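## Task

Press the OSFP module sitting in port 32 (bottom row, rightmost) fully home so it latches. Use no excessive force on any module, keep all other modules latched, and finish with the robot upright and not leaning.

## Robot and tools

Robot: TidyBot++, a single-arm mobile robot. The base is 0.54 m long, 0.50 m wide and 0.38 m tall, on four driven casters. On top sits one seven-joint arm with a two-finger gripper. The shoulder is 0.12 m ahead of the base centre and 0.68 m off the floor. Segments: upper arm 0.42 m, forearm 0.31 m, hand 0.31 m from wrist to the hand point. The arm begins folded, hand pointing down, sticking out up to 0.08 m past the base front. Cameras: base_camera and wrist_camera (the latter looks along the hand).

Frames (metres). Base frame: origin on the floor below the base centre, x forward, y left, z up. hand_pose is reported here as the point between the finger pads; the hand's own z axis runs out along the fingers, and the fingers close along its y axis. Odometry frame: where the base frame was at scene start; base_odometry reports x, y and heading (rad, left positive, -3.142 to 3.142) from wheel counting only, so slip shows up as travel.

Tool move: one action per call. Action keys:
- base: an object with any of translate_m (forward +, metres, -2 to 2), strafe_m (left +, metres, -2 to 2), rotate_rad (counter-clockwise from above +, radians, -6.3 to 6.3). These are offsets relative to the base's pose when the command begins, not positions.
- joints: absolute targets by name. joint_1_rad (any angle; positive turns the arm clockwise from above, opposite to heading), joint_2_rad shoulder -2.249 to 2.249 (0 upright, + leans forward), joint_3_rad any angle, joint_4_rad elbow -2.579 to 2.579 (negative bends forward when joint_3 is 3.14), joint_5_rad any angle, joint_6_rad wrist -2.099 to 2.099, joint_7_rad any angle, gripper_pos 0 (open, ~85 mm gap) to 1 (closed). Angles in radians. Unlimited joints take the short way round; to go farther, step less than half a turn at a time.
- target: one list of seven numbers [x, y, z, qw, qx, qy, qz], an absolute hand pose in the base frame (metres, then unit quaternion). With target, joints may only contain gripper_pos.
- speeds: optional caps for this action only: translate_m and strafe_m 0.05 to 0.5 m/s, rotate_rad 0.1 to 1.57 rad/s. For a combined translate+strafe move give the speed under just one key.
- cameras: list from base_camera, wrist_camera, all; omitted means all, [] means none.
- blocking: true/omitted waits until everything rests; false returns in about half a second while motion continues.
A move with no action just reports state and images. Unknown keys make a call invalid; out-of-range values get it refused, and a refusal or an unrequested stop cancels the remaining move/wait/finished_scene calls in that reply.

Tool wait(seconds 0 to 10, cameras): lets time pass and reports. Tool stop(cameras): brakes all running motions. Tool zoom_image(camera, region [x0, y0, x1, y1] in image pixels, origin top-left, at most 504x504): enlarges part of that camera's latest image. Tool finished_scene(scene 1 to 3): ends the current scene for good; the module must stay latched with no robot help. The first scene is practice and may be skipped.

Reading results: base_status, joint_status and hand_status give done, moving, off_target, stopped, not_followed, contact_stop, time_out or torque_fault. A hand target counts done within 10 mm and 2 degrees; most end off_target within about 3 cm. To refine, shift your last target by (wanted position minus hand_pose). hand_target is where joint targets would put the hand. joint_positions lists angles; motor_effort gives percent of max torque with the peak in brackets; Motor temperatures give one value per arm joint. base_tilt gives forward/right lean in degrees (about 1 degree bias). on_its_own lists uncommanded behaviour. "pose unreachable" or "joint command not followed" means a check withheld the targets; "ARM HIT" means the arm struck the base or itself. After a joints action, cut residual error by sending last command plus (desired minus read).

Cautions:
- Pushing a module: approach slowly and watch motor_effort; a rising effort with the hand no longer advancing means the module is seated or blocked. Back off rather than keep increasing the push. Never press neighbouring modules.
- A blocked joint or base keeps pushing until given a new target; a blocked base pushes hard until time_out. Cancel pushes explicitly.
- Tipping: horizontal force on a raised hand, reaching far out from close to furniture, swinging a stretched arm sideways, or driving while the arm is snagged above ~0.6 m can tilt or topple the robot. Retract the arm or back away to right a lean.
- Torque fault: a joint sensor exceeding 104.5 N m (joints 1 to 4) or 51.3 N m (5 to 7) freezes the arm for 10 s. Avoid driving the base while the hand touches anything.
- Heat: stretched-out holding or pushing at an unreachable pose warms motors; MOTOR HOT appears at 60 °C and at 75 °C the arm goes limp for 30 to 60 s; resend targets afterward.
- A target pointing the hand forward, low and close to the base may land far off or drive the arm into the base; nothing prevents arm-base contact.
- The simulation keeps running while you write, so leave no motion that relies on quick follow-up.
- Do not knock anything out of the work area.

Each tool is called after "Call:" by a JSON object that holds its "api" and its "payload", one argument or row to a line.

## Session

Call:
{"api": "move", "payload": {
  "base": {"translate_m":-0.15},
  "joints": {"joint_1_rad":-0.01,"joint_2_rad":0.7,"joint_3_rad":3.1116,"joint_4_rad":-2.27,"joint_5_rad":0.03,"joint_6_rad":1.42,"joint_7_rad":1.54,"gripper_pos":1}
}}

Call:
{"api": "zoom_image", "payload": {
  "camera": "wrist_camera",
  "region": [100, 30, 600, 350]
}}

Scene clock: 3.17 s.
Motor temperatures (°C): [32 26 26 30 38 35 34]
move: done
base_odometry: x=-0.150 y=+0.000 heading=+0.000
base_tilt: forward=-0.4 right=+0.2
base_status: done
joint_positions: joint_1_rad=-0.007 joint_2_rad=+0.674 joint_3_rad=+3.137 joint_4_rad=-2.293 joint_5_rad=+0.007 joint_6_rad=+1.388 joint_7_rad=+1.597 gripper_pos=+0.999
joint_status: all done
motor_effort: joint_1_rad=-1(2) joint_2_rad=-34(35) joint_3_rad=-1(2) joint_4_rad=+9(17) joint_5_rad=+1(2) joint_6_rad=+8(10) joint_7_rad=+0(3)
hand_pose: x=+0.7473 y=+0.0106 z=+0.6981 quat_wxyz=(+0.002, +0.710, +0.015, +0.704) (m; base frame)
hand_target: x=+0.7539 y=+0.0311 z=+0.7009 quat_wxyz=(-0.038, +0.699, +0.006, +0.714) (m; base frame)
hand_status: not commanded
pictures: base_camera, wrist_camera
Images, in order (width x height): base_camera 644x364, wrist_camera 644x476.

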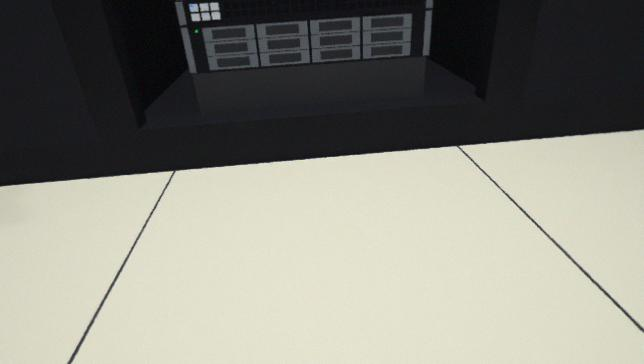

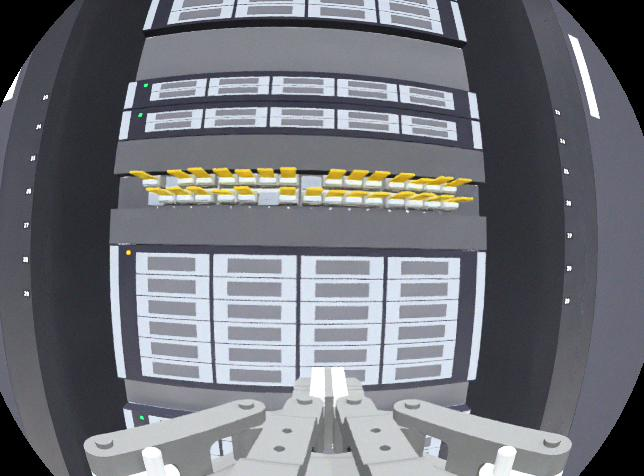

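Scaled by 1.008.

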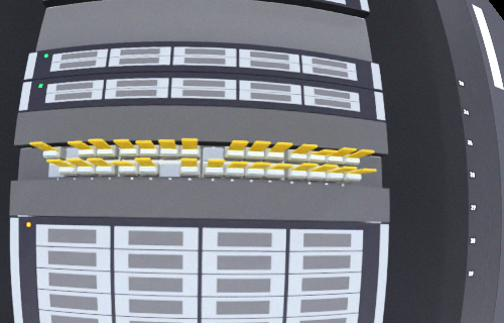

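Call:
{"api": "move", "payload": {
  "base": {"translate_m":0.04,"strafe_m":-0.249,"rotate_rad":0.085},
  "joints": {"joint_1_rad":-0.01,"joint_2_rad":0.28,"joint_3_rad":3.1116,"joint_4_rad":-2.385,"joint_5_rad":0.03,"joint_6_rad":1.06,"joint_7_rad":1.54},
  "cameras": ["wrist_camera"]
}}

Call:
{"api": "zoom_image", "payload": {
  "camera": "wrist_camera",
  "region": [220, 250, 420, 400]
}}

Scene clock: 10.47 s.
Motor temperatures (°C): [32 26 26 30 38 35 34]
move: done
base_odometry: x=-0.110 y=-0.249 heading=+0.085
base_tilt: forward=-0.4 right=+0.2
base_status: done
joint_positions: joint_1_rad=-0.010 joint_2_rad=+0.288 joint_3_rad=+3.119 joint_4_rad=-2.358 joint_5_rad=+0.007 joint_6_rad=+1.102 joint_7_rad=+1.597 gripper_pos=+0.999
joint_status: all done
motor_effort: joint_1_rad=-1(4) joint_2_rad=-25(36) joint_3_rad=+0(3) joint_4_rad=+14(15) joint_5_rad=+1(2) joint_6_rad=+8(9) joint_7_rad=+1(2)
hand_pose: x=+0.6984 y=+0.0205 z=+0.8170 quat_wxyz=(-0.005, +0.697, +0.021, +0.716) (m; base frame)
hand_target: x=+0.6894 y=+0.0307 z=+0.7964 quat_wxyz=(-0.031, +0.719, +0.014, +0.694) (m; base frame)
hand_status: not commanded
pictures: wrist_camera
Images, in order (width x height): wrist_camera 644x476.

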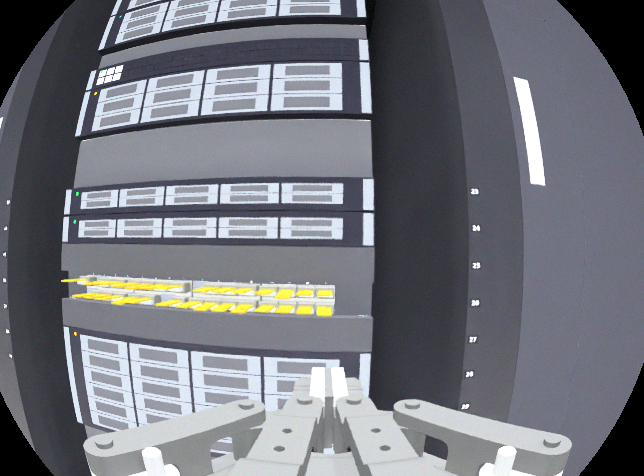

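Scaled by 2.520.

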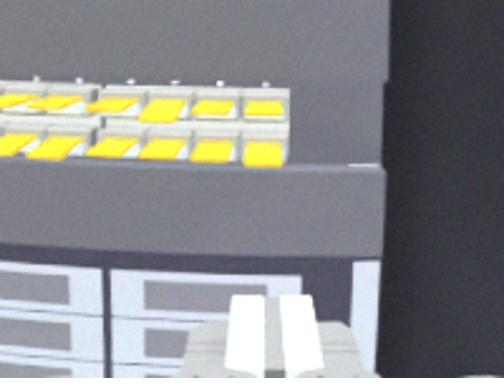

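Call:
{"api": "move", "payload": {
  "base": {"translate_m":0.15,"strafe_m":0.0055},
  "speeds": {"translate_m":0.25},
  "cameras": ["wrist_camera"]
}}

Call:
{"api": "zoom_image", "payload": {
  "camera": "wrist_camera",
  "region": [260, 290, 420, 420]
}}

Scene clock: 16.17 s.
Motor temperatures (°C): [32 26 26 30 38 35 34]
move: done
base_odometry: x=+0.039 y=-0.231 heading=+0.085
base_tilt: forward=-0.3 right=+0.3
base_status: done
joint_positions: joint_1_rad=-0.010 joint_2_rad=+0.285 joint_3_rad=+3.119 joint_4_rad=-2.362 joint_5_rad=+0.007 joint_6_rad=+1.098 joint_7_rad=+1.597 gripper_pos=+0.999
joint_status: not commanded
motor_effort: joint_1_rad=-1(1) joint_2_rad=-25(28) joint_3_rad=-1(1) joint_4_rad=+14(16) joint_5_rad=+1(1) joint_6_rad=+9(9) joint_7_rad=+1(2)
hand_pose: x=+0.6970 y=+0.0204 z=+0.8159 quat_wxyz=(-0.005, +0.699, +0.021, +0.715) (m; base frame)
hand_target: x=+0.6894 y=+0.0307 z=+0.7964 quat_wxyz=(-0.031, +0.719, +0.014, +0.694) (m; base frame)
hand_status: not commanded
pictures: wrist_camera
Images, in order (width x height): wrist_camera 644x476.

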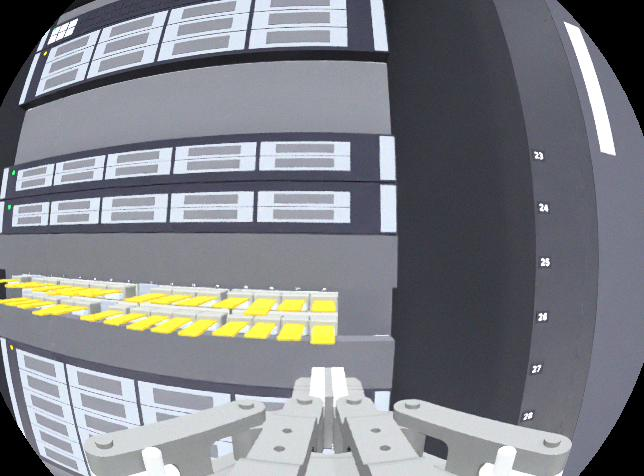

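Scaled by 3.150.

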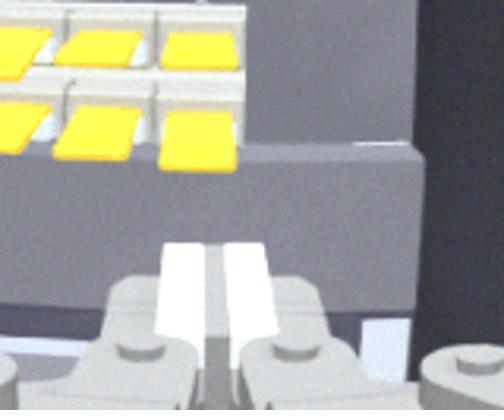

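Call:
{"api": "move", "payload": {
  "base": {"translate_m":0.07,"strafe_m":0.0045},
  "speeds": {"translate_m":0.1},
  "cameras": ["wrist_camera"]
}}

Call:
{"api": "zoom_image", "payload": {
  "camera": "wrist_camera",
  "region": [260, 290, 420, 420]
}}

Scene clock: 20.10 s.
Motor temperatures (°C): [32 26 26 30 38 35 34]
move: done
base_odometry: x=+0.108 y=-0.221 heading=+0.085
base_tilt: forward=-0.3 right=+0.2
base_status: done
joint_positions: joint_1_rad=-0.010 joint_2_rad=+0.282 joint_3_rad=+3.119 joint_4_rad=-2.364 joint_5_rad=+0.007 joint_6_rad=+1.098 joint_7_rad=+1.597 gripper_pos=+0.999
joint_status: not commanded
motor_effort: joint_1_rad=-1(1) joint_2_rad=-25(27) joint_3_rad=-1(1) joint_4_rad=+14(16) joint_5_rad=+1(1) joint_6_rad=+9(9) joint_7_rad=+1(2)
hand_pose: x=+0.6962 y=+0.0204 z=+0.8163 quat_wxyz=(-0.005, +0.699, +0.021, +0.715) (m; base frame)
hand_target: x=+0.6894 y=+0.0307 z=+0.7964 quat_wxyz=(-0.031, +0.719, +0.014, +0.694) (m; base frame)
hand_status: not commanded
pictures: wrist_camera
Images, in order (width x height): wrist_camera 644x476.

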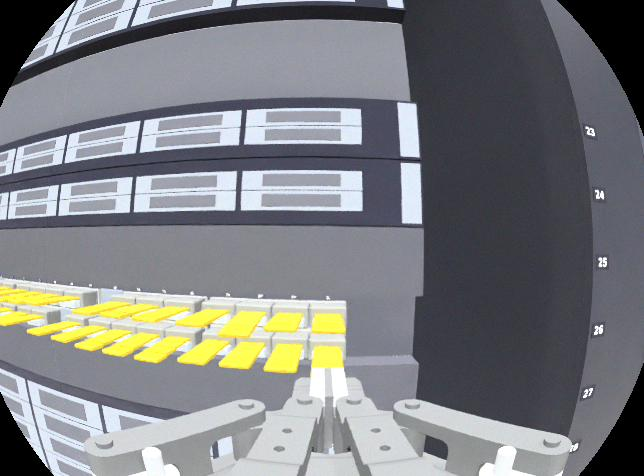

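Scaled by 3.150.

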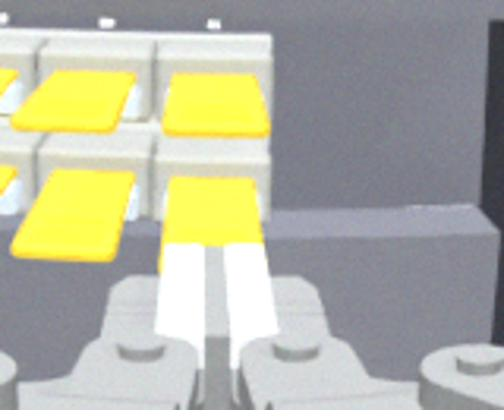

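Call:
{"api": "move", "payload": {
  "base": {"translate_m":0.045,"strafe_m":0.002},
  "speeds": {"translate_m":0.05},
  "cameras": ["wrist_camera"]
}}

Call:
{"api": "zoom_image", "payload": {
  "camera": "wrist_camera",
  "region": [260, 280, 420, 410]
}}

Scene clock: 23.37 s.
Motor temperatures (°C): [32 26 26 30 38 35 34]
move: done
base_odometry: x=+0.153 y=-0.215 heading=+0.085
base_tilt: forward=-0.3 right=+0.2
base_status: done
joint_positions: joint_1_rad=-0.010 joint_2_rad=+0.281 joint_3_rad=+3.119 joint_4_rad=-2.366 joint_5_rad=+0.007 joint_6_rad=+1.096 joint_7_rad=+1.597 gripper_pos=+0.999
joint_status: not commanded
motor_effort: joint_1_rad=-2(2) joint_2_rad=-25(28) joint_3_rad=-2(2) joint_4_rad=+15(16) joint_5_rad=+1(2) joint_6_rad=+9(9) joint_7_rad=+0(2)
hand_pose: x=+0.6955 y=+0.0204 z=+0.8154 quat_wxyz=(-0.005, +0.700, +0.021, +0.714) (m; base frame)
hand_target: x=+0.6894 y=+0.0307 z=+0.7964 quat_wxyz=(-0.031, +0.719, +0.014, +0.694) (m; base frame)
hand_status: not commanded
pictures: wrist_camera
Images, in order (width x height): wrist_camera 644x476.

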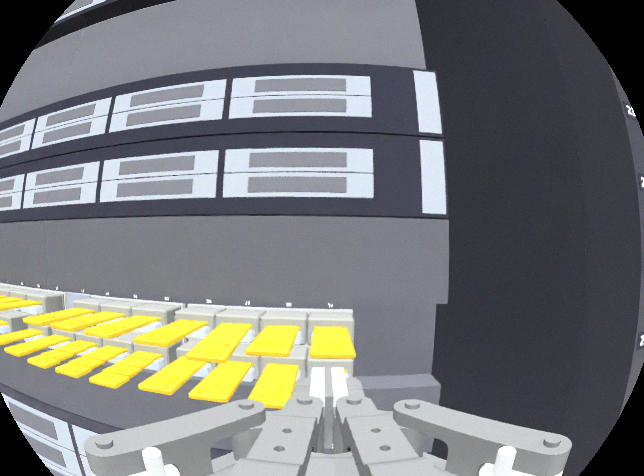

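Scaled by 3.150.

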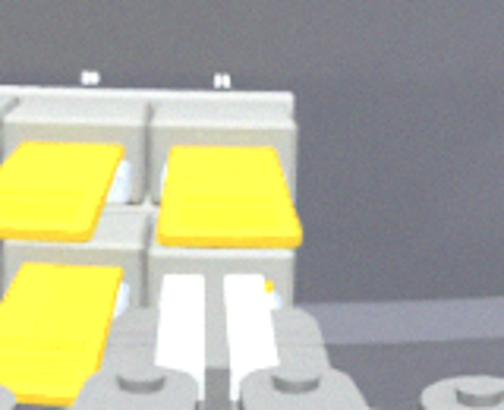

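Call:
{"api": "move", "payload": {
  "base": {"translate_m":-0.065,"strafe_m":-0.002},
  "speeds": {"translate_m":0.2},
  "cameras": []
}}

Call:
{"api": "move", "payload": {
  "joints": {"joint_2_rad":0.325,"joint_4_rad":-2.41,"joint_6_rad":1.10},
  "cameras": ["wrist_camera"]
}}

Call:
{"api": "zoom_image", "payload": {
  "camera": "wrist_camera",
  "region": [260, 280, 420, 410]
}}

Scene clock: 28.70 s.
Motor temperatures (°C): [32 27 26 30 38 35 34]
move: done
base_odometry: x=+0.089 y=-0.222 heading=+0.085
base_tilt: forward=-0.3 right=+0.2
base_status: done
joint_positions: joint_1_rad=-0.010 joint_2_rad=+0.280 joint_3_rad=+3.119 joint_4_rad=-2.367 joint_5_rad=+0.007 joint_6_rad=+1.096 joint_7_rad=+1.597 gripper_pos=+0.999
joint_status: not commanded
motor_effort: joint_1_rad=-1(2) joint_2_rad=-25(27) joint_3_rad=-1(2) joint_4_rad=+14(16) joint_5_rad=+1(2) joint_6_rad=+9(9) joint_7_rad=+1(2)
hand_pose: x=+0.6951 y=+0.0204 z=+0.8158 quat_wxyz=(-0.005, +0.700, +0.021, +0.714) (m; base frame)
hand_target: x=+0.6894 y=+0.0307 z=+0.7964 quat_wxyz=(-0.031, +0.719, +0.014, +0.694) (m; base frame)
hand_status: not commanded
pictures: none
No camera images: "cameras" was empty.

Scene clock: 29.43 s.
Motor temperatures (°C): [32 27 26 30 38 35 34]
move: done
base_odometry: x=+0.089 y=-0.222 heading=+0.085
base_tilt: forward=-0.3 right=+0.3
base_status: not commanded
joint_positions: joint_1_rad=-0.010 joint_2_rad=+0.306 joint_3_rad=+3.119 joint_4_rad=-2.388 joint_5_rad=+0.007 joint_6_rad=+1.100 joint_7_rad=+1.597 gripper_pos=+0.999
joint_status: all done
motor_effort: joint_1_rad=-1(1) joint_2_rad=-25(27) joint_3_rad=-1(1) joint_4_rad=+13(16) joint_5_rad=+0(1) joint_6_rad=+9(10) joint_7_rad=+1(2)
hand_pose: x=+0.6926 y=+0.0203 z=+0.7927 quat_wxyz=(-0.005, +0.715, +0.021, +0.699) (m; base frame)
hand_target: x=+0.6871 y=+0.0307 z=+0.7721 quat_wxyz=(-0.032, +0.729, +0.014, +0.683) (m; base frame)
hand_status: not commanded
pictures: wrist_camera
Images, in order (width x height): wrist_camera 644x476.

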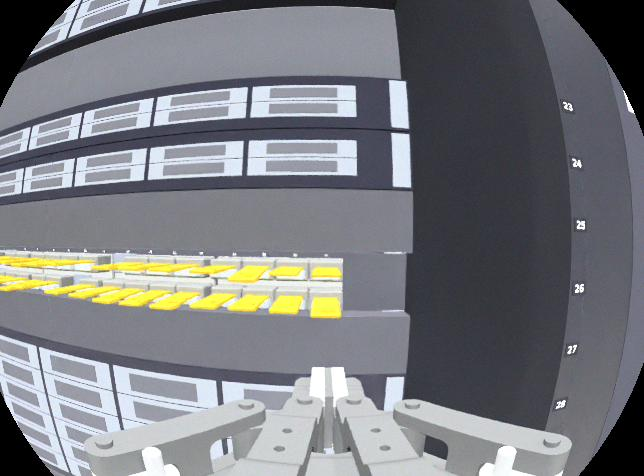

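Scaled by 3.150.

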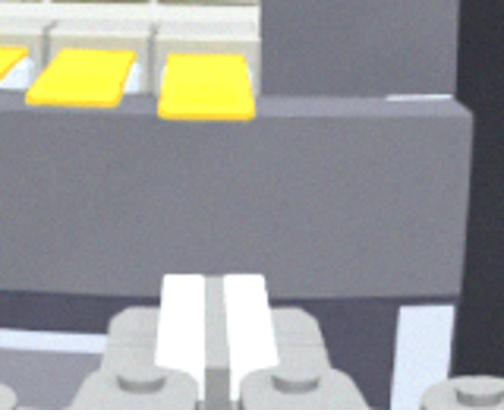

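Call:
{"api": "move", "payload": {
  "joints": {"joint_2_rad":0.325,"joint_4_rad":-2.40,"joint_6_rad":1.16},
  "cameras": ["wrist_camera"]
}}

Call:
{"api": "zoom_image", "payload": {
  "camera": "wrist_camera",
  "region": [260, 280, 420, 410]
}}

Scene clock: 31.33 s.
Motor temperatures (°C): [32 27 26 30 38 35 34]
move: done
base_odometry: x=+0.089 y=-0.222 heading=+0.085
base_tilt: forward=-0.3 right=+0.3
base_status: not commanded
joint_positions: joint_1_rad=-0.010 joint_2_rad=+0.306 joint_3_rad=+3.119 joint_4_rad=-2.388 joint_5_rad=+0.007 joint_6_rad=+1.154 joint_7_rad=+1.597 gripper_pos=+0.999
joint_status: all done
motor_effort: joint_1_rad=-1(1) joint_2_rad=-25(27) joint_3_rad=-1(1) joint_4_rad=+14(15) joint_5_rad=+1(1) joint_6_rad=+9(10) joint_7_rad=+1(2)
hand_pose: x=+0.6925 y=+0.0203 z=+0.8093 quat_wxyz=(-0.005, +0.696, +0.021, +0.718) (m; base frame)
hand_target: x=+0.6906 y=+0.0308 z=+0.7951 quat_wxyz=(-0.033, +0.705, +0.013, +0.708) (m; base frame)
hand_status: not commanded
pictures: wrist_camera
Images, in order (width x height): wrist_camera 644x476.

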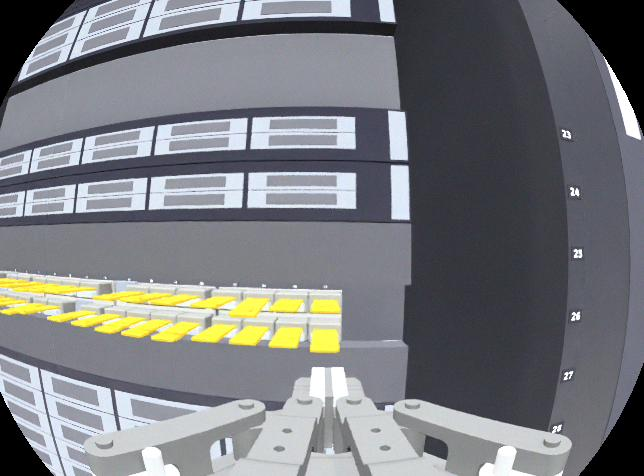

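Scaled by 3.150.

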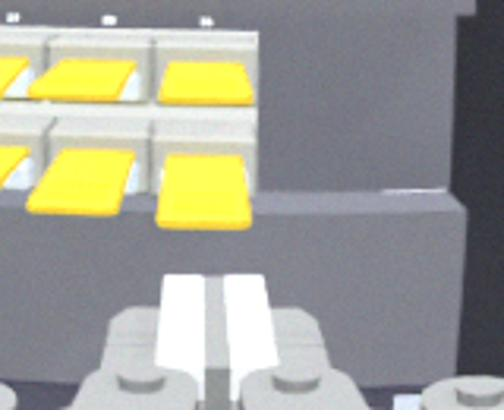

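Call:
{"api": "move", "payload": {
  "base": {"translate_m":0.05,"strafe_m":0.004},
  "speeds": {"translate_m":0.06},
  "cameras": ["wrist_camera"]
}}

Call:
{"api": "zoom_image", "payload": {
  "camera": "wrist_camera",
  "region": [260, 280, 420, 410]
}}

Scene clock: 34.30 s.
Motor temperatures (°C): [32 27 26 30 38 35 34]
move: done
base_odometry: x=+0.138 y=-0.214 heading=+0.085
base_tilt: forward=-0.4 right=+0.2
base_status: done
joint_positions: joint_1_rad=-0.010 joint_2_rad=+0.307 joint_3_rad=+3.119 joint_4_rad=-2.388 joint_5_rad=+0.007 joint_6_rad=+1.154 joint_7_rad=+1.597 gripper_pos=+0.999
joint_status: not commanded
motor_effort: joint_1_rad=-1(1) joint_2_rad=-25(27) joint_3_rad=-1(1) joint_4_rad=+13(15) joint_5_rad=+1(1) joint_6_rad=+8(9) joint_7_rad=+1(2)
hand_pose: x=+0.6926 y=+0.0203 z=+0.8088 quat_wxyz=(-0.005, +0.696, +0.021, +0.718) (m; base frame)
hand_target: x=+0.6906 y=+0.0308 z=+0.7951 quat_wxyz=(-0.033, +0.705, +0.013, +0.708) (m; base frame)
hand_status: not commanded
pictures: wrist_camera
Images, in order (width x height): wrist_camera 644x476.

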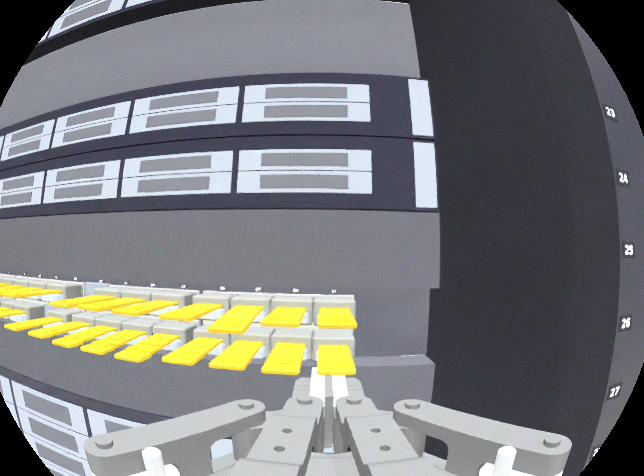

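Scaled by 3.150.

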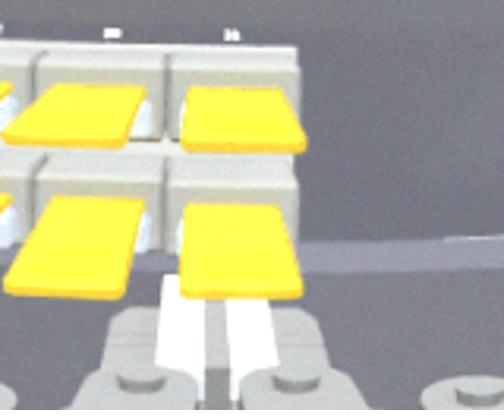

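Call:
{"api": "move", "payload": {
  "base": {"translate_m":-0.05,"strafe_m":-0.005},
  "speeds": {"translate_m":0.2},
  "cameras": ["wrist_camera"]
}}

Call:
{"api": "zoom_image", "payload": {
  "camera": "wrist_camera",
  "region": [260, 280, 420, 410]
}}

Scene clock: 37.73 s.
Motor temperatures (°C): [32 27 26 30 38 35 34]
move: done
base_odometry: x=+0.089 y=-0.223 heading=+0.085
base_tilt: forward=-0.3 right=+0.2
base_status: done
joint_positions: joint_1_rad=-0.010 joint_2_rad=+0.309 joint_3_rad=+3.119 joint_4_rad=-2.388 joint_5_rad=+0.007 joint_6_rad=+1.154 joint_7_rad=+1.597 gripper_pos=+0.999
joint_status: not commanded
motor_effort: joint_1_rad=+0(1) joint_2_rad=-25(27) joint_3_rad=-1(1) joint_4_rad=+13(14) joint_5_rad=+0(1) joint_6_rad=+9(9) joint_7_rad=+1(2)
hand_pose: x=+0.6928 y=+0.0203 z=+0.8079 quat_wxyz=(-0.005, +0.697, +0.021, +0.717) (m; base frame)
hand_target: x=+0.6906 y=+0.0308 z=+0.7951 quat_wxyz=(-0.033, +0.705, +0.013, +0.708) (m; base frame)
hand_status: not commanded
pictures: wrist_camera
Images, in order (width x height): wrist_camera 644x476.

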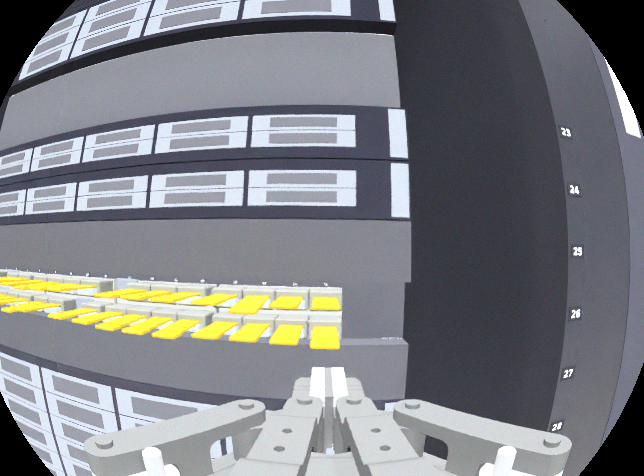

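Scaled by 3.150.

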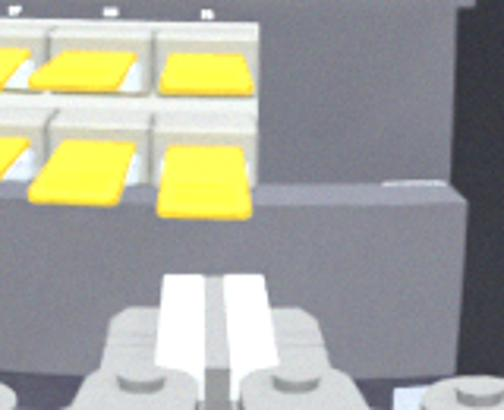

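Call:
{"api": "move", "payload": {
  "joints": {"joint_2_rad":0.28,"joint_4_rad":-2.355,"joint_6_rad":1.09},
  "cameras": []
}}

Call:
{"api": "move", "payload": {
  "base": {"translate_m":0.045,"strafe_m":0.001},
  "speeds": {"translate_m":0.1},
  "cameras": ["wrist_camera"]
}}

Call:
{"api": "zoom_image", "payload": {
  "camera": "wrist_camera",
  "region": [260, 280, 420, 410]
}}

Scene clock: 45.87 s.
Motor temperatures (°C): [32 27 26 30 38 36 34]
move: done
base_odometry: x=+0.089 y=-0.223 heading=+0.085
base_tilt: forward=-0.3 right=+0.2
base_status: not commanded
joint_positions: joint_1_rad=-0.010 joint_2_rad=+0.284 joint_3_rad=+3.119 joint_4_rad=-2.366 joint_5_rad=+0.007 joint_6_rad=+1.113 joint_7_rad=+1.597 gripper_pos=+0.999
joint_status: all done
motor_effort: joint_1_rad=-1(1) joint_2_rad=-25(27) joint_3_rad=-1(1) joint_4_rad=+14(15) joint_5_rad=+1(1) joint_6_rad=+9(9) joint_7_rad=+1(2)
hand_pose: x=+0.6958 y=+0.0204 z=+0.8191 quat_wxyz=(-0.005, +0.695, +0.021, +0.719) (m; base frame)
hand_target: x=+0.6978 y=+0.0310 z=+0.8195 quat_wxyz=(-0.032, +0.698, +0.014, +0.716) (m; base frame)
hand_status: not commanded
pictures: none
No camera images: "cameras" was empty.

Scene clock: 46.87 s.
Motor temperatures (°C): [32 27 26 30 38 36 34]
move: done
base_odometry: x=+0.134 y=-0.218 heading=+0.085
base_tilt: forward=-0.3 right=+0.3
base_status: done
joint_positions: joint_1_rad=-0.010 joint_2_rad=+0.282 joint_3_rad=+3.119 joint_4_rad=-2.366 joint_5_rad=+0.007 joint_6_rad=+1.113 joint_7_rad=+1.597 gripper_pos=+0.999
joint_status: not commanded
motor_effort: joint_1_rad=-1(2) joint_2_rad=-24(28) joint_3_rad=-1(1) joint_4_rad=+15(16) joint_5_rad=+1(1) joint_6_rad=+9(9) joint_7_rad=+1(2)
hand_pose: x=+0.6955 y=+0.0204 z=+0.8203 quat_wxyz=(-0.005, +0.694, +0.021, +0.720) (m; base frame)
hand_target: x=+0.6978 y=+0.0310 z=+0.8195 quat_wxyz=(-0.032, +0.698, +0.014, +0.716) (m; base frame)
hand_status: not commanded
pictures: wrist_camera
Images, in order (width x height): wrist_camera 644x476.

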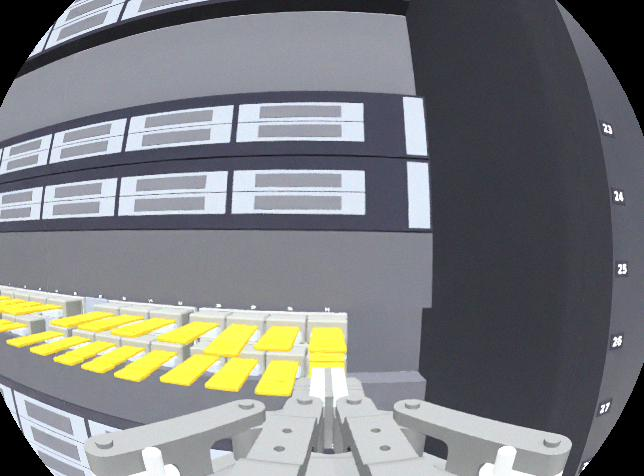

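Scaled by 3.150.

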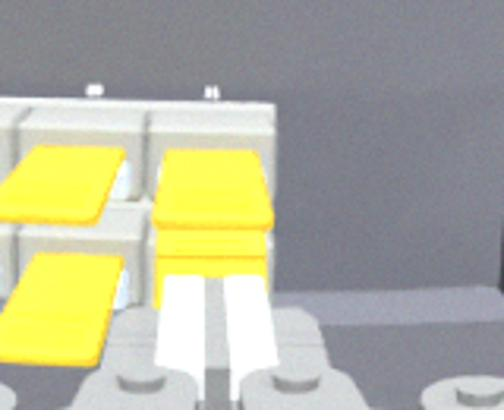

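Call:
{"api": "move", "payload": {
  "base": {"translate_m":0.02,"strafe_m":0.001},
  "speeds": {"translate_m":0.05},
  "cameras": ["wrist_camera"]
}}

Call:
{"api": "zoom_image", "payload": {
  "camera": "wrist_camera",
  "region": [260, 280, 420, 410]
}}

Scene clock: 49.67 s.
Motor temperatures (°C): [32 27 26 30 38 36 34]
move: done
base_odometry: x=+0.153 y=-0.216 heading=+0.085
base_tilt: forward=-0.3 right=+0.2
base_status: done
joint_positions: joint_1_rad=-0.010 joint_2_rad=+0.281 joint_3_rad=+3.119 joint_4_rad=-2.366 joint_5_rad=+0.007 joint_6_rad=+1.109 joint_7_rad=+1.597 gripper_pos=+0.999
joint_status: not commanded
motor_effort: joint_1_rad=-1(2) joint_2_rad=-26(29) joint_3_rad=-2(2) joint_4_rad=+17(18) joint_5_rad=+1(2) joint_6_rad=+10(11) joint_7_rad=+0(2)
hand_pose: x=+0.6954 y=+0.0204 z=+0.8195 quat_wxyz=(-0.005, +0.695, +0.021, +0.719) (m; base frame)
hand_target: x=+0.6978 y=+0.0310 z=+0.8195 quat_wxyz=(-0.032, +0.698, +0.014, +0.716) (m; base frame)
hand_status: not commanded
pictures: wrist_camera
Images, in order (width x height): wrist_camera 644x476.

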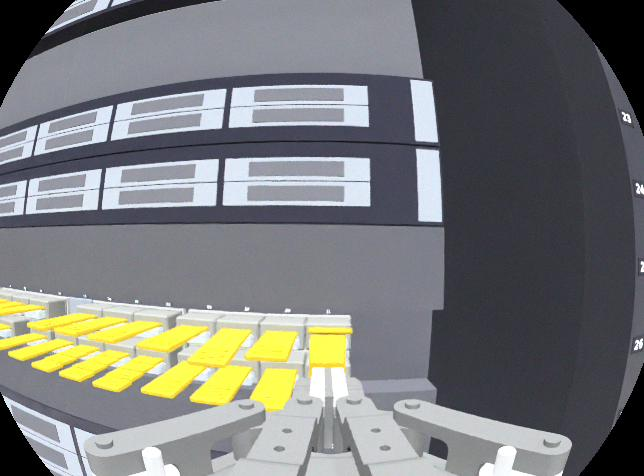

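Scaled by 3.150.

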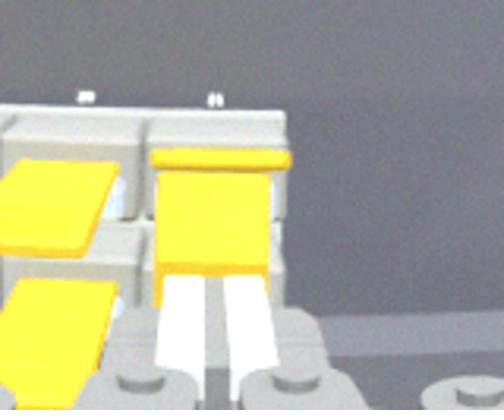

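Call:
{"api": "move", "payload": {
  "base": {"translate_m":-0.065},
  "speeds": {"translate_m":0.15},
  "cameras": ["wrist_camera"]
}}

Call:
{"api": "move", "payload": {
  "joints": {"joint_2_rad":0.31,"joint_4_rad":-2.375,"joint_6_rad":1.11},
  "cameras": ["wrist_camera"]
}}

Call:
{"api": "zoom_image", "payload": {
  "camera": "wrist_camera",
  "region": [260, 280, 420, 410]
}}

Scene clock: 55.53 s.
Motor temperatures (°C): [32 27 26 30 38 36 34]
move: done
base_odometry: x=+0.089 y=-0.221 heading=+0.085
base_tilt: forward=-0.4 right=+0.3
base_status: done
joint_positions: joint_1_rad=-0.010 joint_2_rad=+0.280 joint_3_rad=+3.119 joint_4_rad=-2.366 joint_5_rad=+0.007 joint_6_rad=+1.109 joint_7_rad=+1.597 gripper_pos=+0.999
joint_status: not commanded
motor_effort: joint_1_rad=+0(2) joint_2_rad=-26(27) joint_3_rad=+0(2) joint_4_rad=+14(16) joint_5_rad=+0(1) joint_6_rad=+9(10) joint_7_rad=+1(2)
hand_pose: x=+0.6953 y=+0.0204 z=+0.8207 quat_wxyz=(-0.005, +0.694, +0.021, +0.719) (m; base frame)
hand_target: x=+0.6978 y=+0.0310 z=+0.8195 quat_wxyz=(-0.032, +0.698, +0.014, +0.716) (m; base frame)
hand_status: not commanded
pictures: wrist_camera
Images, in order (width x height): wrist_camera 644x476.

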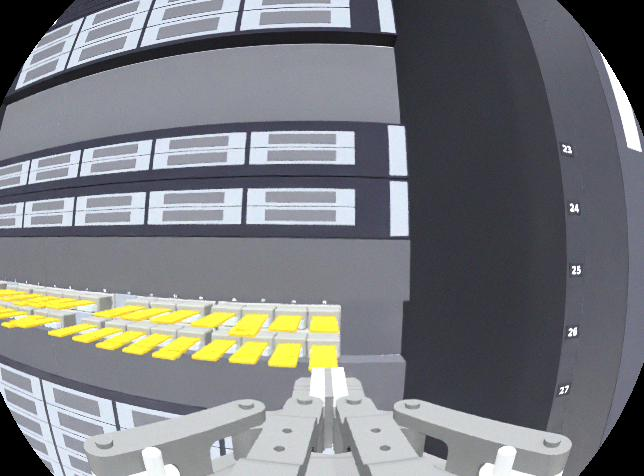

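Scene clock: 56.17 s.
Motor temperatures (°C): [32 27 26 30 38 36 34]
move: done
base_odometry: x=+0.089 y=-0.221 heading=+0.085
base_tilt: forward=-0.4 right=+0.3
base_status: not commanded
joint_positions: joint_1_rad=-0.010 joint_2_rad=+0.292 joint_3_rad=+3.119 joint_4_rad=-2.366 joint_5_rad=+0.007 joint_6_rad=+1.109 joint_7_rad=+1.597 gripper_pos=+0.999
joint_status: all done
motor_effort: joint_1_rad=-1(1) joint_2_rad=-25(26) joint_3_rad=-1(1) joint_4_rad=+14(15) joint_5_rad=+1(1) joint_6_rad=+9(9) joint_7_rad=+1(2)
hand_pose: x=+0.6969 y=+0.0204 z=+0.8137 quat_wxyz=(-0.005, +0.699, +0.021, +0.715) (m; base frame)
hand_target: x=+0.6960 y=+0.0309 z=+0.7992 quat_wxyz=(-0.033, +0.708, +0.014, +0.705) (m; base frame)
hand_status: not commanded
pictures: wrist_camera
Images, in order (width x height): wrist_camera 644x476.

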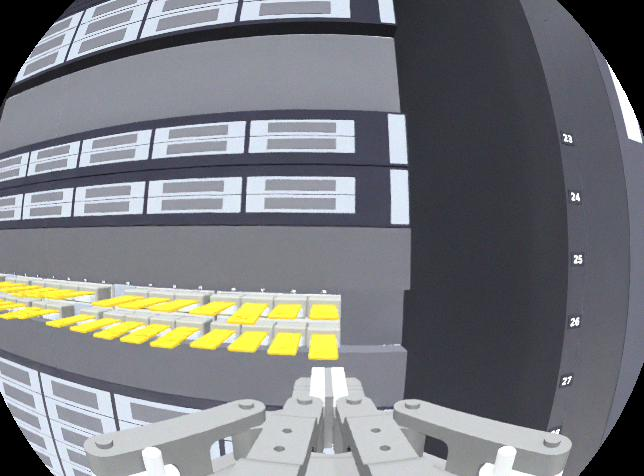

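Scaled by 3.150.

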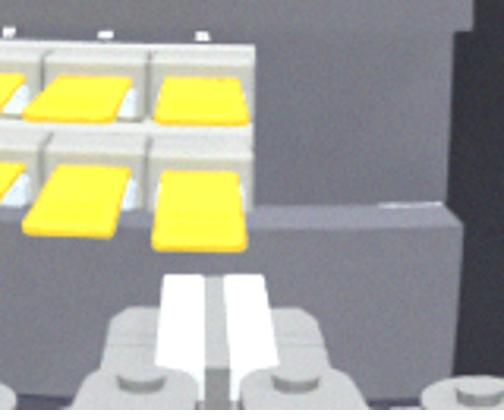

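Call:
{"api": "move", "payload": {
  "base": {"translate_m":0.05,"strafe_m":0.002},
  "speeds": {"translate_m":0.06},
  "cameras": ["wrist_camera"]
}}

Call:
{"api": "zoom_image", "payload": {
  "camera": "wrist_camera",
  "region": [260, 280, 420, 410]
}}

Scene clock: 60.97 s.
Motor temperatures (°C): [32 27 26 30 38 36 34]
move: done
base_odometry: x=+0.138 y=-0.215 heading=+0.085
base_tilt: forward=-0.3 right=+0.3
base_status: done
joint_positions: joint_1_rad=-0.010 joint_2_rad=+0.293 joint_3_rad=+3.119 joint_4_rad=-2.366 joint_5_rad=+0.007 joint_6_rad=+1.109 joint_7_rad=+1.597 gripper_pos=+0.999
joint_status: not commanded
motor_effort: joint_1_rad=-1(1) joint_2_rad=-25(27) joint_3_rad=-1(2) joint_4_rad=+15(15) joint_5_rad=+1(1) joint_6_rad=+9(9) joint_7_rad=+0(2)
hand_pose: x=+0.6970 y=+0.0204 z=+0.8130 quat_wxyz=(-0.005, +0.699, +0.021, +0.715) (m; base frame)
hand_target: x=+0.6960 y=+0.0309 z=+0.7992 quat_wxyz=(-0.033, +0.708, +0.014, +0.705) (m; base frame)
hand_status: not commanded
pictures: wrist_camera
Images, in order (width x height): wrist_camera 644x476.

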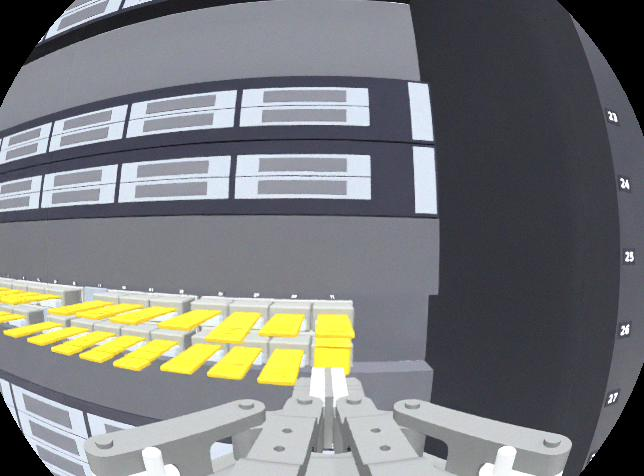

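Scaled by 3.150.

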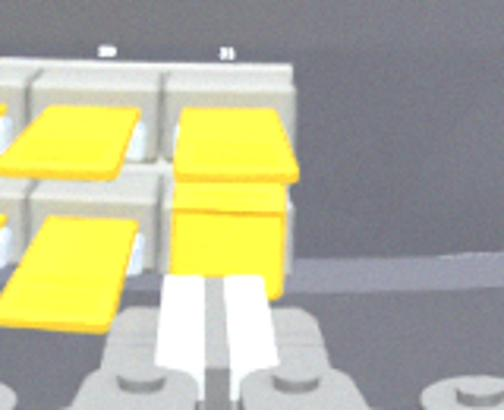

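Call:
{"api": "move", "payload": {
  "base": {"translate_m":0.015,"strafe_m":0.001},
  "speeds": {"translate_m":0.05},
  "cameras": ["wrist_camera"]
}}

Call:
{"api": "zoom_image", "payload": {
  "camera": "wrist_camera",
  "region": [260, 280, 420, 410]
}}

Scene clock: 71.37 s.
Motor temperatures (°C): [32 27 26 30 38 36 34]
move: done
base_odometry: x=+0.153 y=-0.212 heading=+0.085
base_tilt: forward=-0.3 right=+0.2
base_status: done
joint_positions: joint_1_rad=-0.010 joint_2_rad=+0.295 joint_3_rad=+3.119 joint_4_rad=-2.366 joint_5_rad=+0.007 joint_6_rad=+1.109 joint_7_rad=+1.597 gripper_pos=+0.999
joint_status: not commanded
motor_effort: joint_1_rad=-1(3) joint_2_rad=-26(28) joint_3_rad=-1(2) joint_4_rad=+16(16) joint_5_rad=+1(2) joint_6_rad=+10(10) joint_7_rad=+0(2)
hand_pose: x=+0.6972 y=+0.0204 z=+0.8120 quat_wxyz=(-0.005, +0.700, +0.021, +0.714) (m; base frame)
hand_target: x=+0.6960 y=+0.0309 z=+0.7992 quat_wxyz=(-0.033, +0.708, +0.014, +0.705) (m; base frame)
hand_status: not commanded
pictures: wrist_camera
Images, in order (width x height): wrist_camera 644x476.

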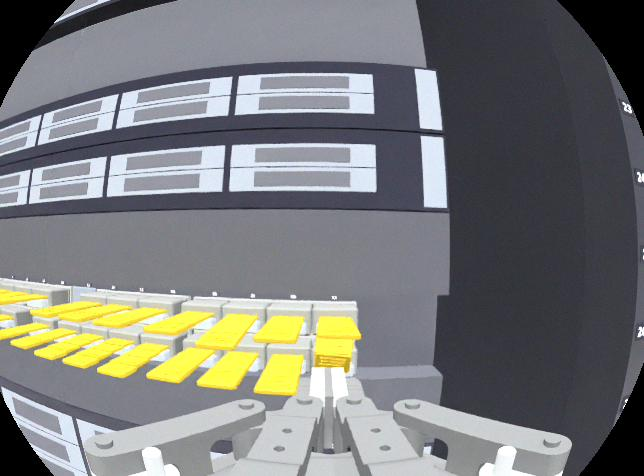

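Scaled by 3.150.

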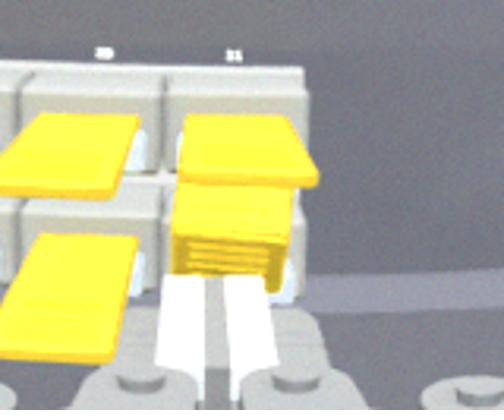

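Call:
{"api": "move", "payload": {
  "base": {"translate_m":0.015,"strafe_m":0.001},
  "speeds": {"translate_m":0.05},
  "cameras": ["wrist_camera"]
}}

Call:
{"api": "zoom_image", "payload": {
  "camera": "wrist_camera",
  "region": [260, 280, 420, 410]
}}

Scene clock: 73.80 s.
Motor temperatures (°C): [32 27 26 30 38 36 34]
move: done
base_odometry: x=+0.168 y=-0.210 heading=+0.085
base_tilt: forward=-0.4 right=+0.2
base_status: done
joint_positions: joint_1_rad=-0.010 joint_2_rad=+0.294 joint_3_rad=+3.119 joint_4_rad=-2.377 joint_5_rad=+0.007 joint_6_rad=+1.114 joint_7_rad=+1.597 gripper_pos=+0.999
joint_status: not commanded
motor_effort: joint_1_rad=-2(2) joint_2_rad=-25(28) joint_3_rad=-1(2) joint_4_rad=+17(21) joint_5_rad=+1(2) joint_6_rad=+9(11) joint_7_rad=+1(2)
hand_pose: x=+0.6940 y=+0.0204 z=+0.8089 quat_wxyz=(-0.005, +0.702, +0.021, +0.712) (m; base frame)
hand_target: x=+0.6960 y=+0.0309 z=+0.7992 quat_wxyz=(-0.033, +0.708, +0.014, +0.705) (m; base frame)
hand_status: not commanded
pictures: wrist_camera
Images, in order (width x height): wrist_camera 644x476.

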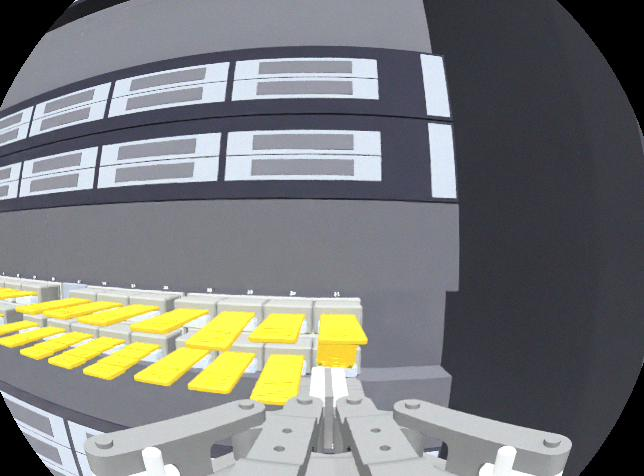

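Scaled by 3.150.

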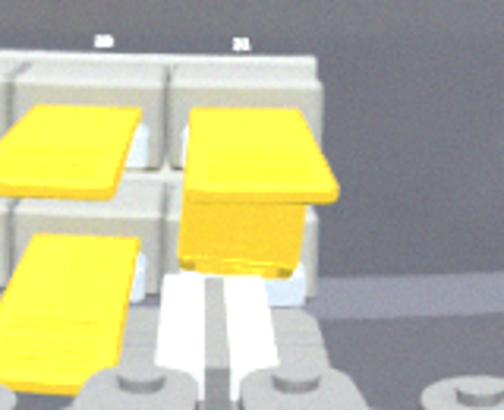

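Call:
{"api": "move", "payload": {
  "base": {"translate_m":0.012,"strafe_m":0.001},
  "speeds": {"translate_m":0.05},
  "cameras": ["wrist_camera"]
}}

Call:
{"api": "zoom_image", "payload": {
  "camera": "wrist_camera",
  "region": [260, 280, 420, 410]
}}

Call:
{"api": "move", "payload": {
  "base": {"translate_m":-0.08,"strafe_m":-0.005},
  "speeds": {"translate_m":0.1},
  "cameras": ["wrist_camera"]
}}

Call:
{"api": "zoom_image", "payload": {
  "camera": "wrist_camera",
  "region": [260, 280, 420, 410]
}}

Scene clock: 77.03 s.
Motor temperatures (°C): [32 27 26 30 38 36 34]
move: done
base_odometry: x=+0.179 y=-0.208 heading=+0.085
base_tilt: forward=-0.4 right=+0.2
base_status: done
joint_positions: joint_1_rad=-0.008 joint_2_rad=+0.273 joint_3_rad=+3.119 joint_4_rad=-2.405 joint_5_rad=+0.007 joint_6_rad=+1.117 joint_7_rad=+1.597 gripper_pos=+0.999
joint_status: not commanded
motor_effort: joint_1_rad=-3(4) joint_2_rad=-18(25) joint_3_rad=-2(3) joint_4_rad=+21(25) joint_5_rad=+2(4) joint_6_rad=+6(9) joint_7_rad=+0(2)
hand_pose: x=+0.6838 y=+0.0194 z=+0.8088 quat_wxyz=(-0.005, +0.703, +0.021, +0.710) (m; base frame)
hand_target: x=+0.6960 y=+0.0309 z=+0.7992 quat_wxyz=(-0.033, +0.708, +0.014, +0.705) (m; base frame)
hand_status: not commanded
pictures: wrist_camera
Images, in order (width x height): wrist_camera 644x476.

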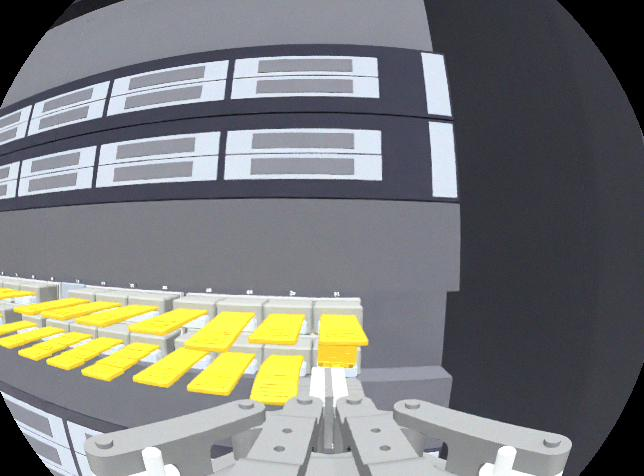

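Scaled by 3.150.

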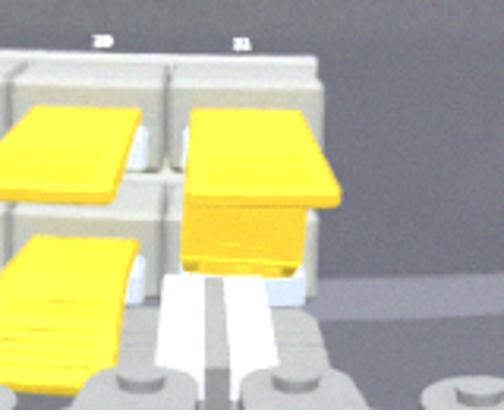

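Scene clock: 78.40 s.
Motor temperatures (°C): [32 27 26 30 38 36 34]
move: done
base_odometry: x=+0.100 y=-0.219 heading=+0.085
base_tilt: forward=-0.4 right=+0.2
base_status: done
joint_positions: joint_1_rad=-0.008 joint_2_rad=+0.304 joint_3_rad=+3.119 joint_4_rad=-2.387 joint_5_rad=+0.007 joint_6_rad=+1.115 joint_7_rad=+1.597 gripper_pos=+0.999
joint_status: not commanded
motor_effort: joint_1_rad=-1(2) joint_2_rad=-25(28) joint_3_rad=-1(2) joint_4_rad=+13(20) joint_5_rad=+1(2) joint_6_rad=+9(10) joint_7_rad=+2(2)
hand_pose: x=+0.6925 y=+0.0195 z=+0.7987 quat_wxyz=(-0.005, +0.709, +0.021, +0.705) (m; base frame)
hand_target: x=+0.6960 y=+0.0309 z=+0.7992 quat_wxyz=(-0.033, +0.708, +0.014, +0.705) (m; base frame)
hand_status: not commanded
pictures: wrist_camera
Images, in order (width x height): wrist_camera 644x476.

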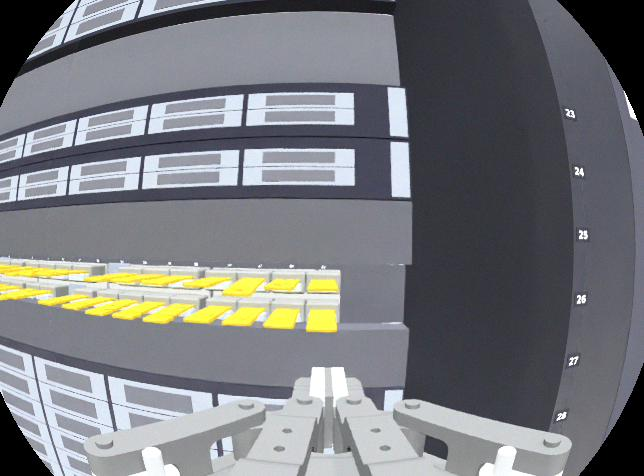

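Scaled by 3.150.

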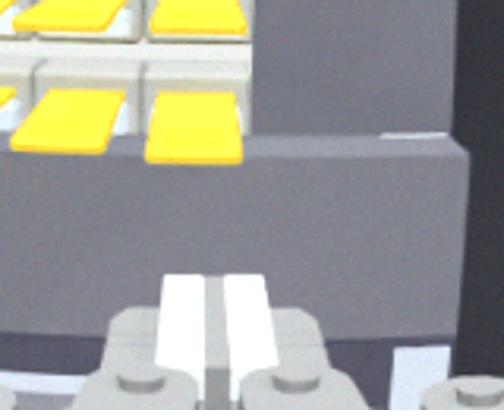

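Call:
{"api": "zoom_image", "payload": {
  "camera": "wrist_camera",
  "region": [220, 260, 350, 340]
}}

Scaled by 3.877.

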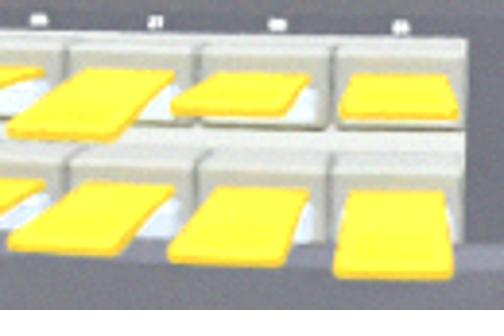

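Call:
{"api": "move", "payload": {
  "joints": {"joint_2_rad":0.300,"joint_4_rad":-2.345},
  "cameras": []
}}

Call:
{"api": "move", "payload": {
  "joints": {"joint_2_rad":0.310,"joint_4_rad":-2.375},
  "cameras": ["wrist_camera"]
}}

Call:
{"api": "zoom_image", "payload": {
  "camera": "wrist_camera",
  "region": [240, 270, 370, 380]
}}

Scene clock: 86.47 s.
Motor temperatures (°C): [32 27 26 30 38 36 34]
move: done
base_odometry: x=+0.100 y=-0.219 heading=+0.085
base_tilt: forward=-0.4 right=+0.3
base_status: not commanded
joint_positions: joint_1_rad=-0.008 joint_2_rad=+0.304 joint_3_rad=+3.119 joint_4_rad=-2.360 joint_5_rad=+0.007 joint_6_rad=+1.115 joint_7_rad=+1.597 gripper_pos=+0.999
joint_status: all done
motor_effort: joint_1_rad=-1(1) joint_2_rad=-25(27) joint_3_rad=-1(1) joint_4_rad=+14(15) joint_5_rad=+1(1) joint_6_rad=+9(9) joint_7_rad=+1(2)
hand_pose: x=+0.7000 y=+0.0197 z=+0.8109 quat_wxyz=(-0.005, +0.699, +0.020, +0.715) (m; base frame)
hand_target: x=+0.7030 y=+0.0311 z=+0.8187 quat_wxyz=(-0.033, +0.694, +0.014, +0.719) (m; base frame)
hand_status: not commanded
pictures: none
No camera images: "cameras" was empty.

Scene clock: 87.10 s.
Motor temperatures (°C): [32 27 26 30 38 36 34]
move: done
base_odometry: x=+0.100 y=-0.219 heading=+0.085
base_tilt: forward=-0.3 right=+0.3
base_status: not commanded
joint_positions: joint_1_rad=-0.008 joint_2_rad=+0.304 joint_3_rad=+3.119 joint_4_rad=-2.366 joint_5_rad=+0.007 joint_6_rad=+1.115 joint_7_rad=+1.597 gripper_pos=+0.999
joint_status: all done
motor_effort: joint_1_rad=-1(1) joint_2_rad=-26(27) joint_3_rad=-1(1) joint_4_rad=+13(15) joint_5_rad=+0(1) joint_6_rad=+8(9) joint_7_rad=+0(2)
hand_pose: x=+0.6984 y=+0.0196 z=+0.8083 quat_wxyz=(-0.005, +0.701, +0.020, +0.713) (m; base frame)
hand_target: x=+0.6960 y=+0.0309 z=+0.7992 quat_wxyz=(-0.033, +0.708, +0.014, +0.705) (m; base frame)
hand_status: not commanded
pictures: wrist_camera
Images, in order (width x height): wrist_camera 644x476.

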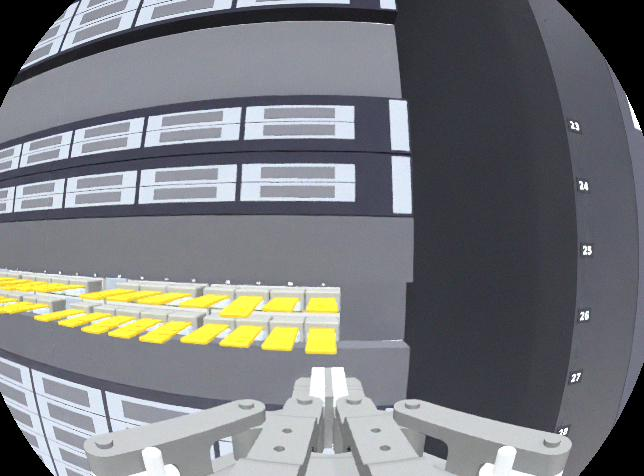

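Scaled by 3.877.

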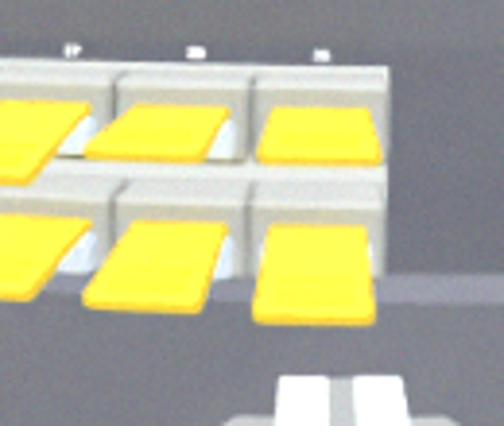

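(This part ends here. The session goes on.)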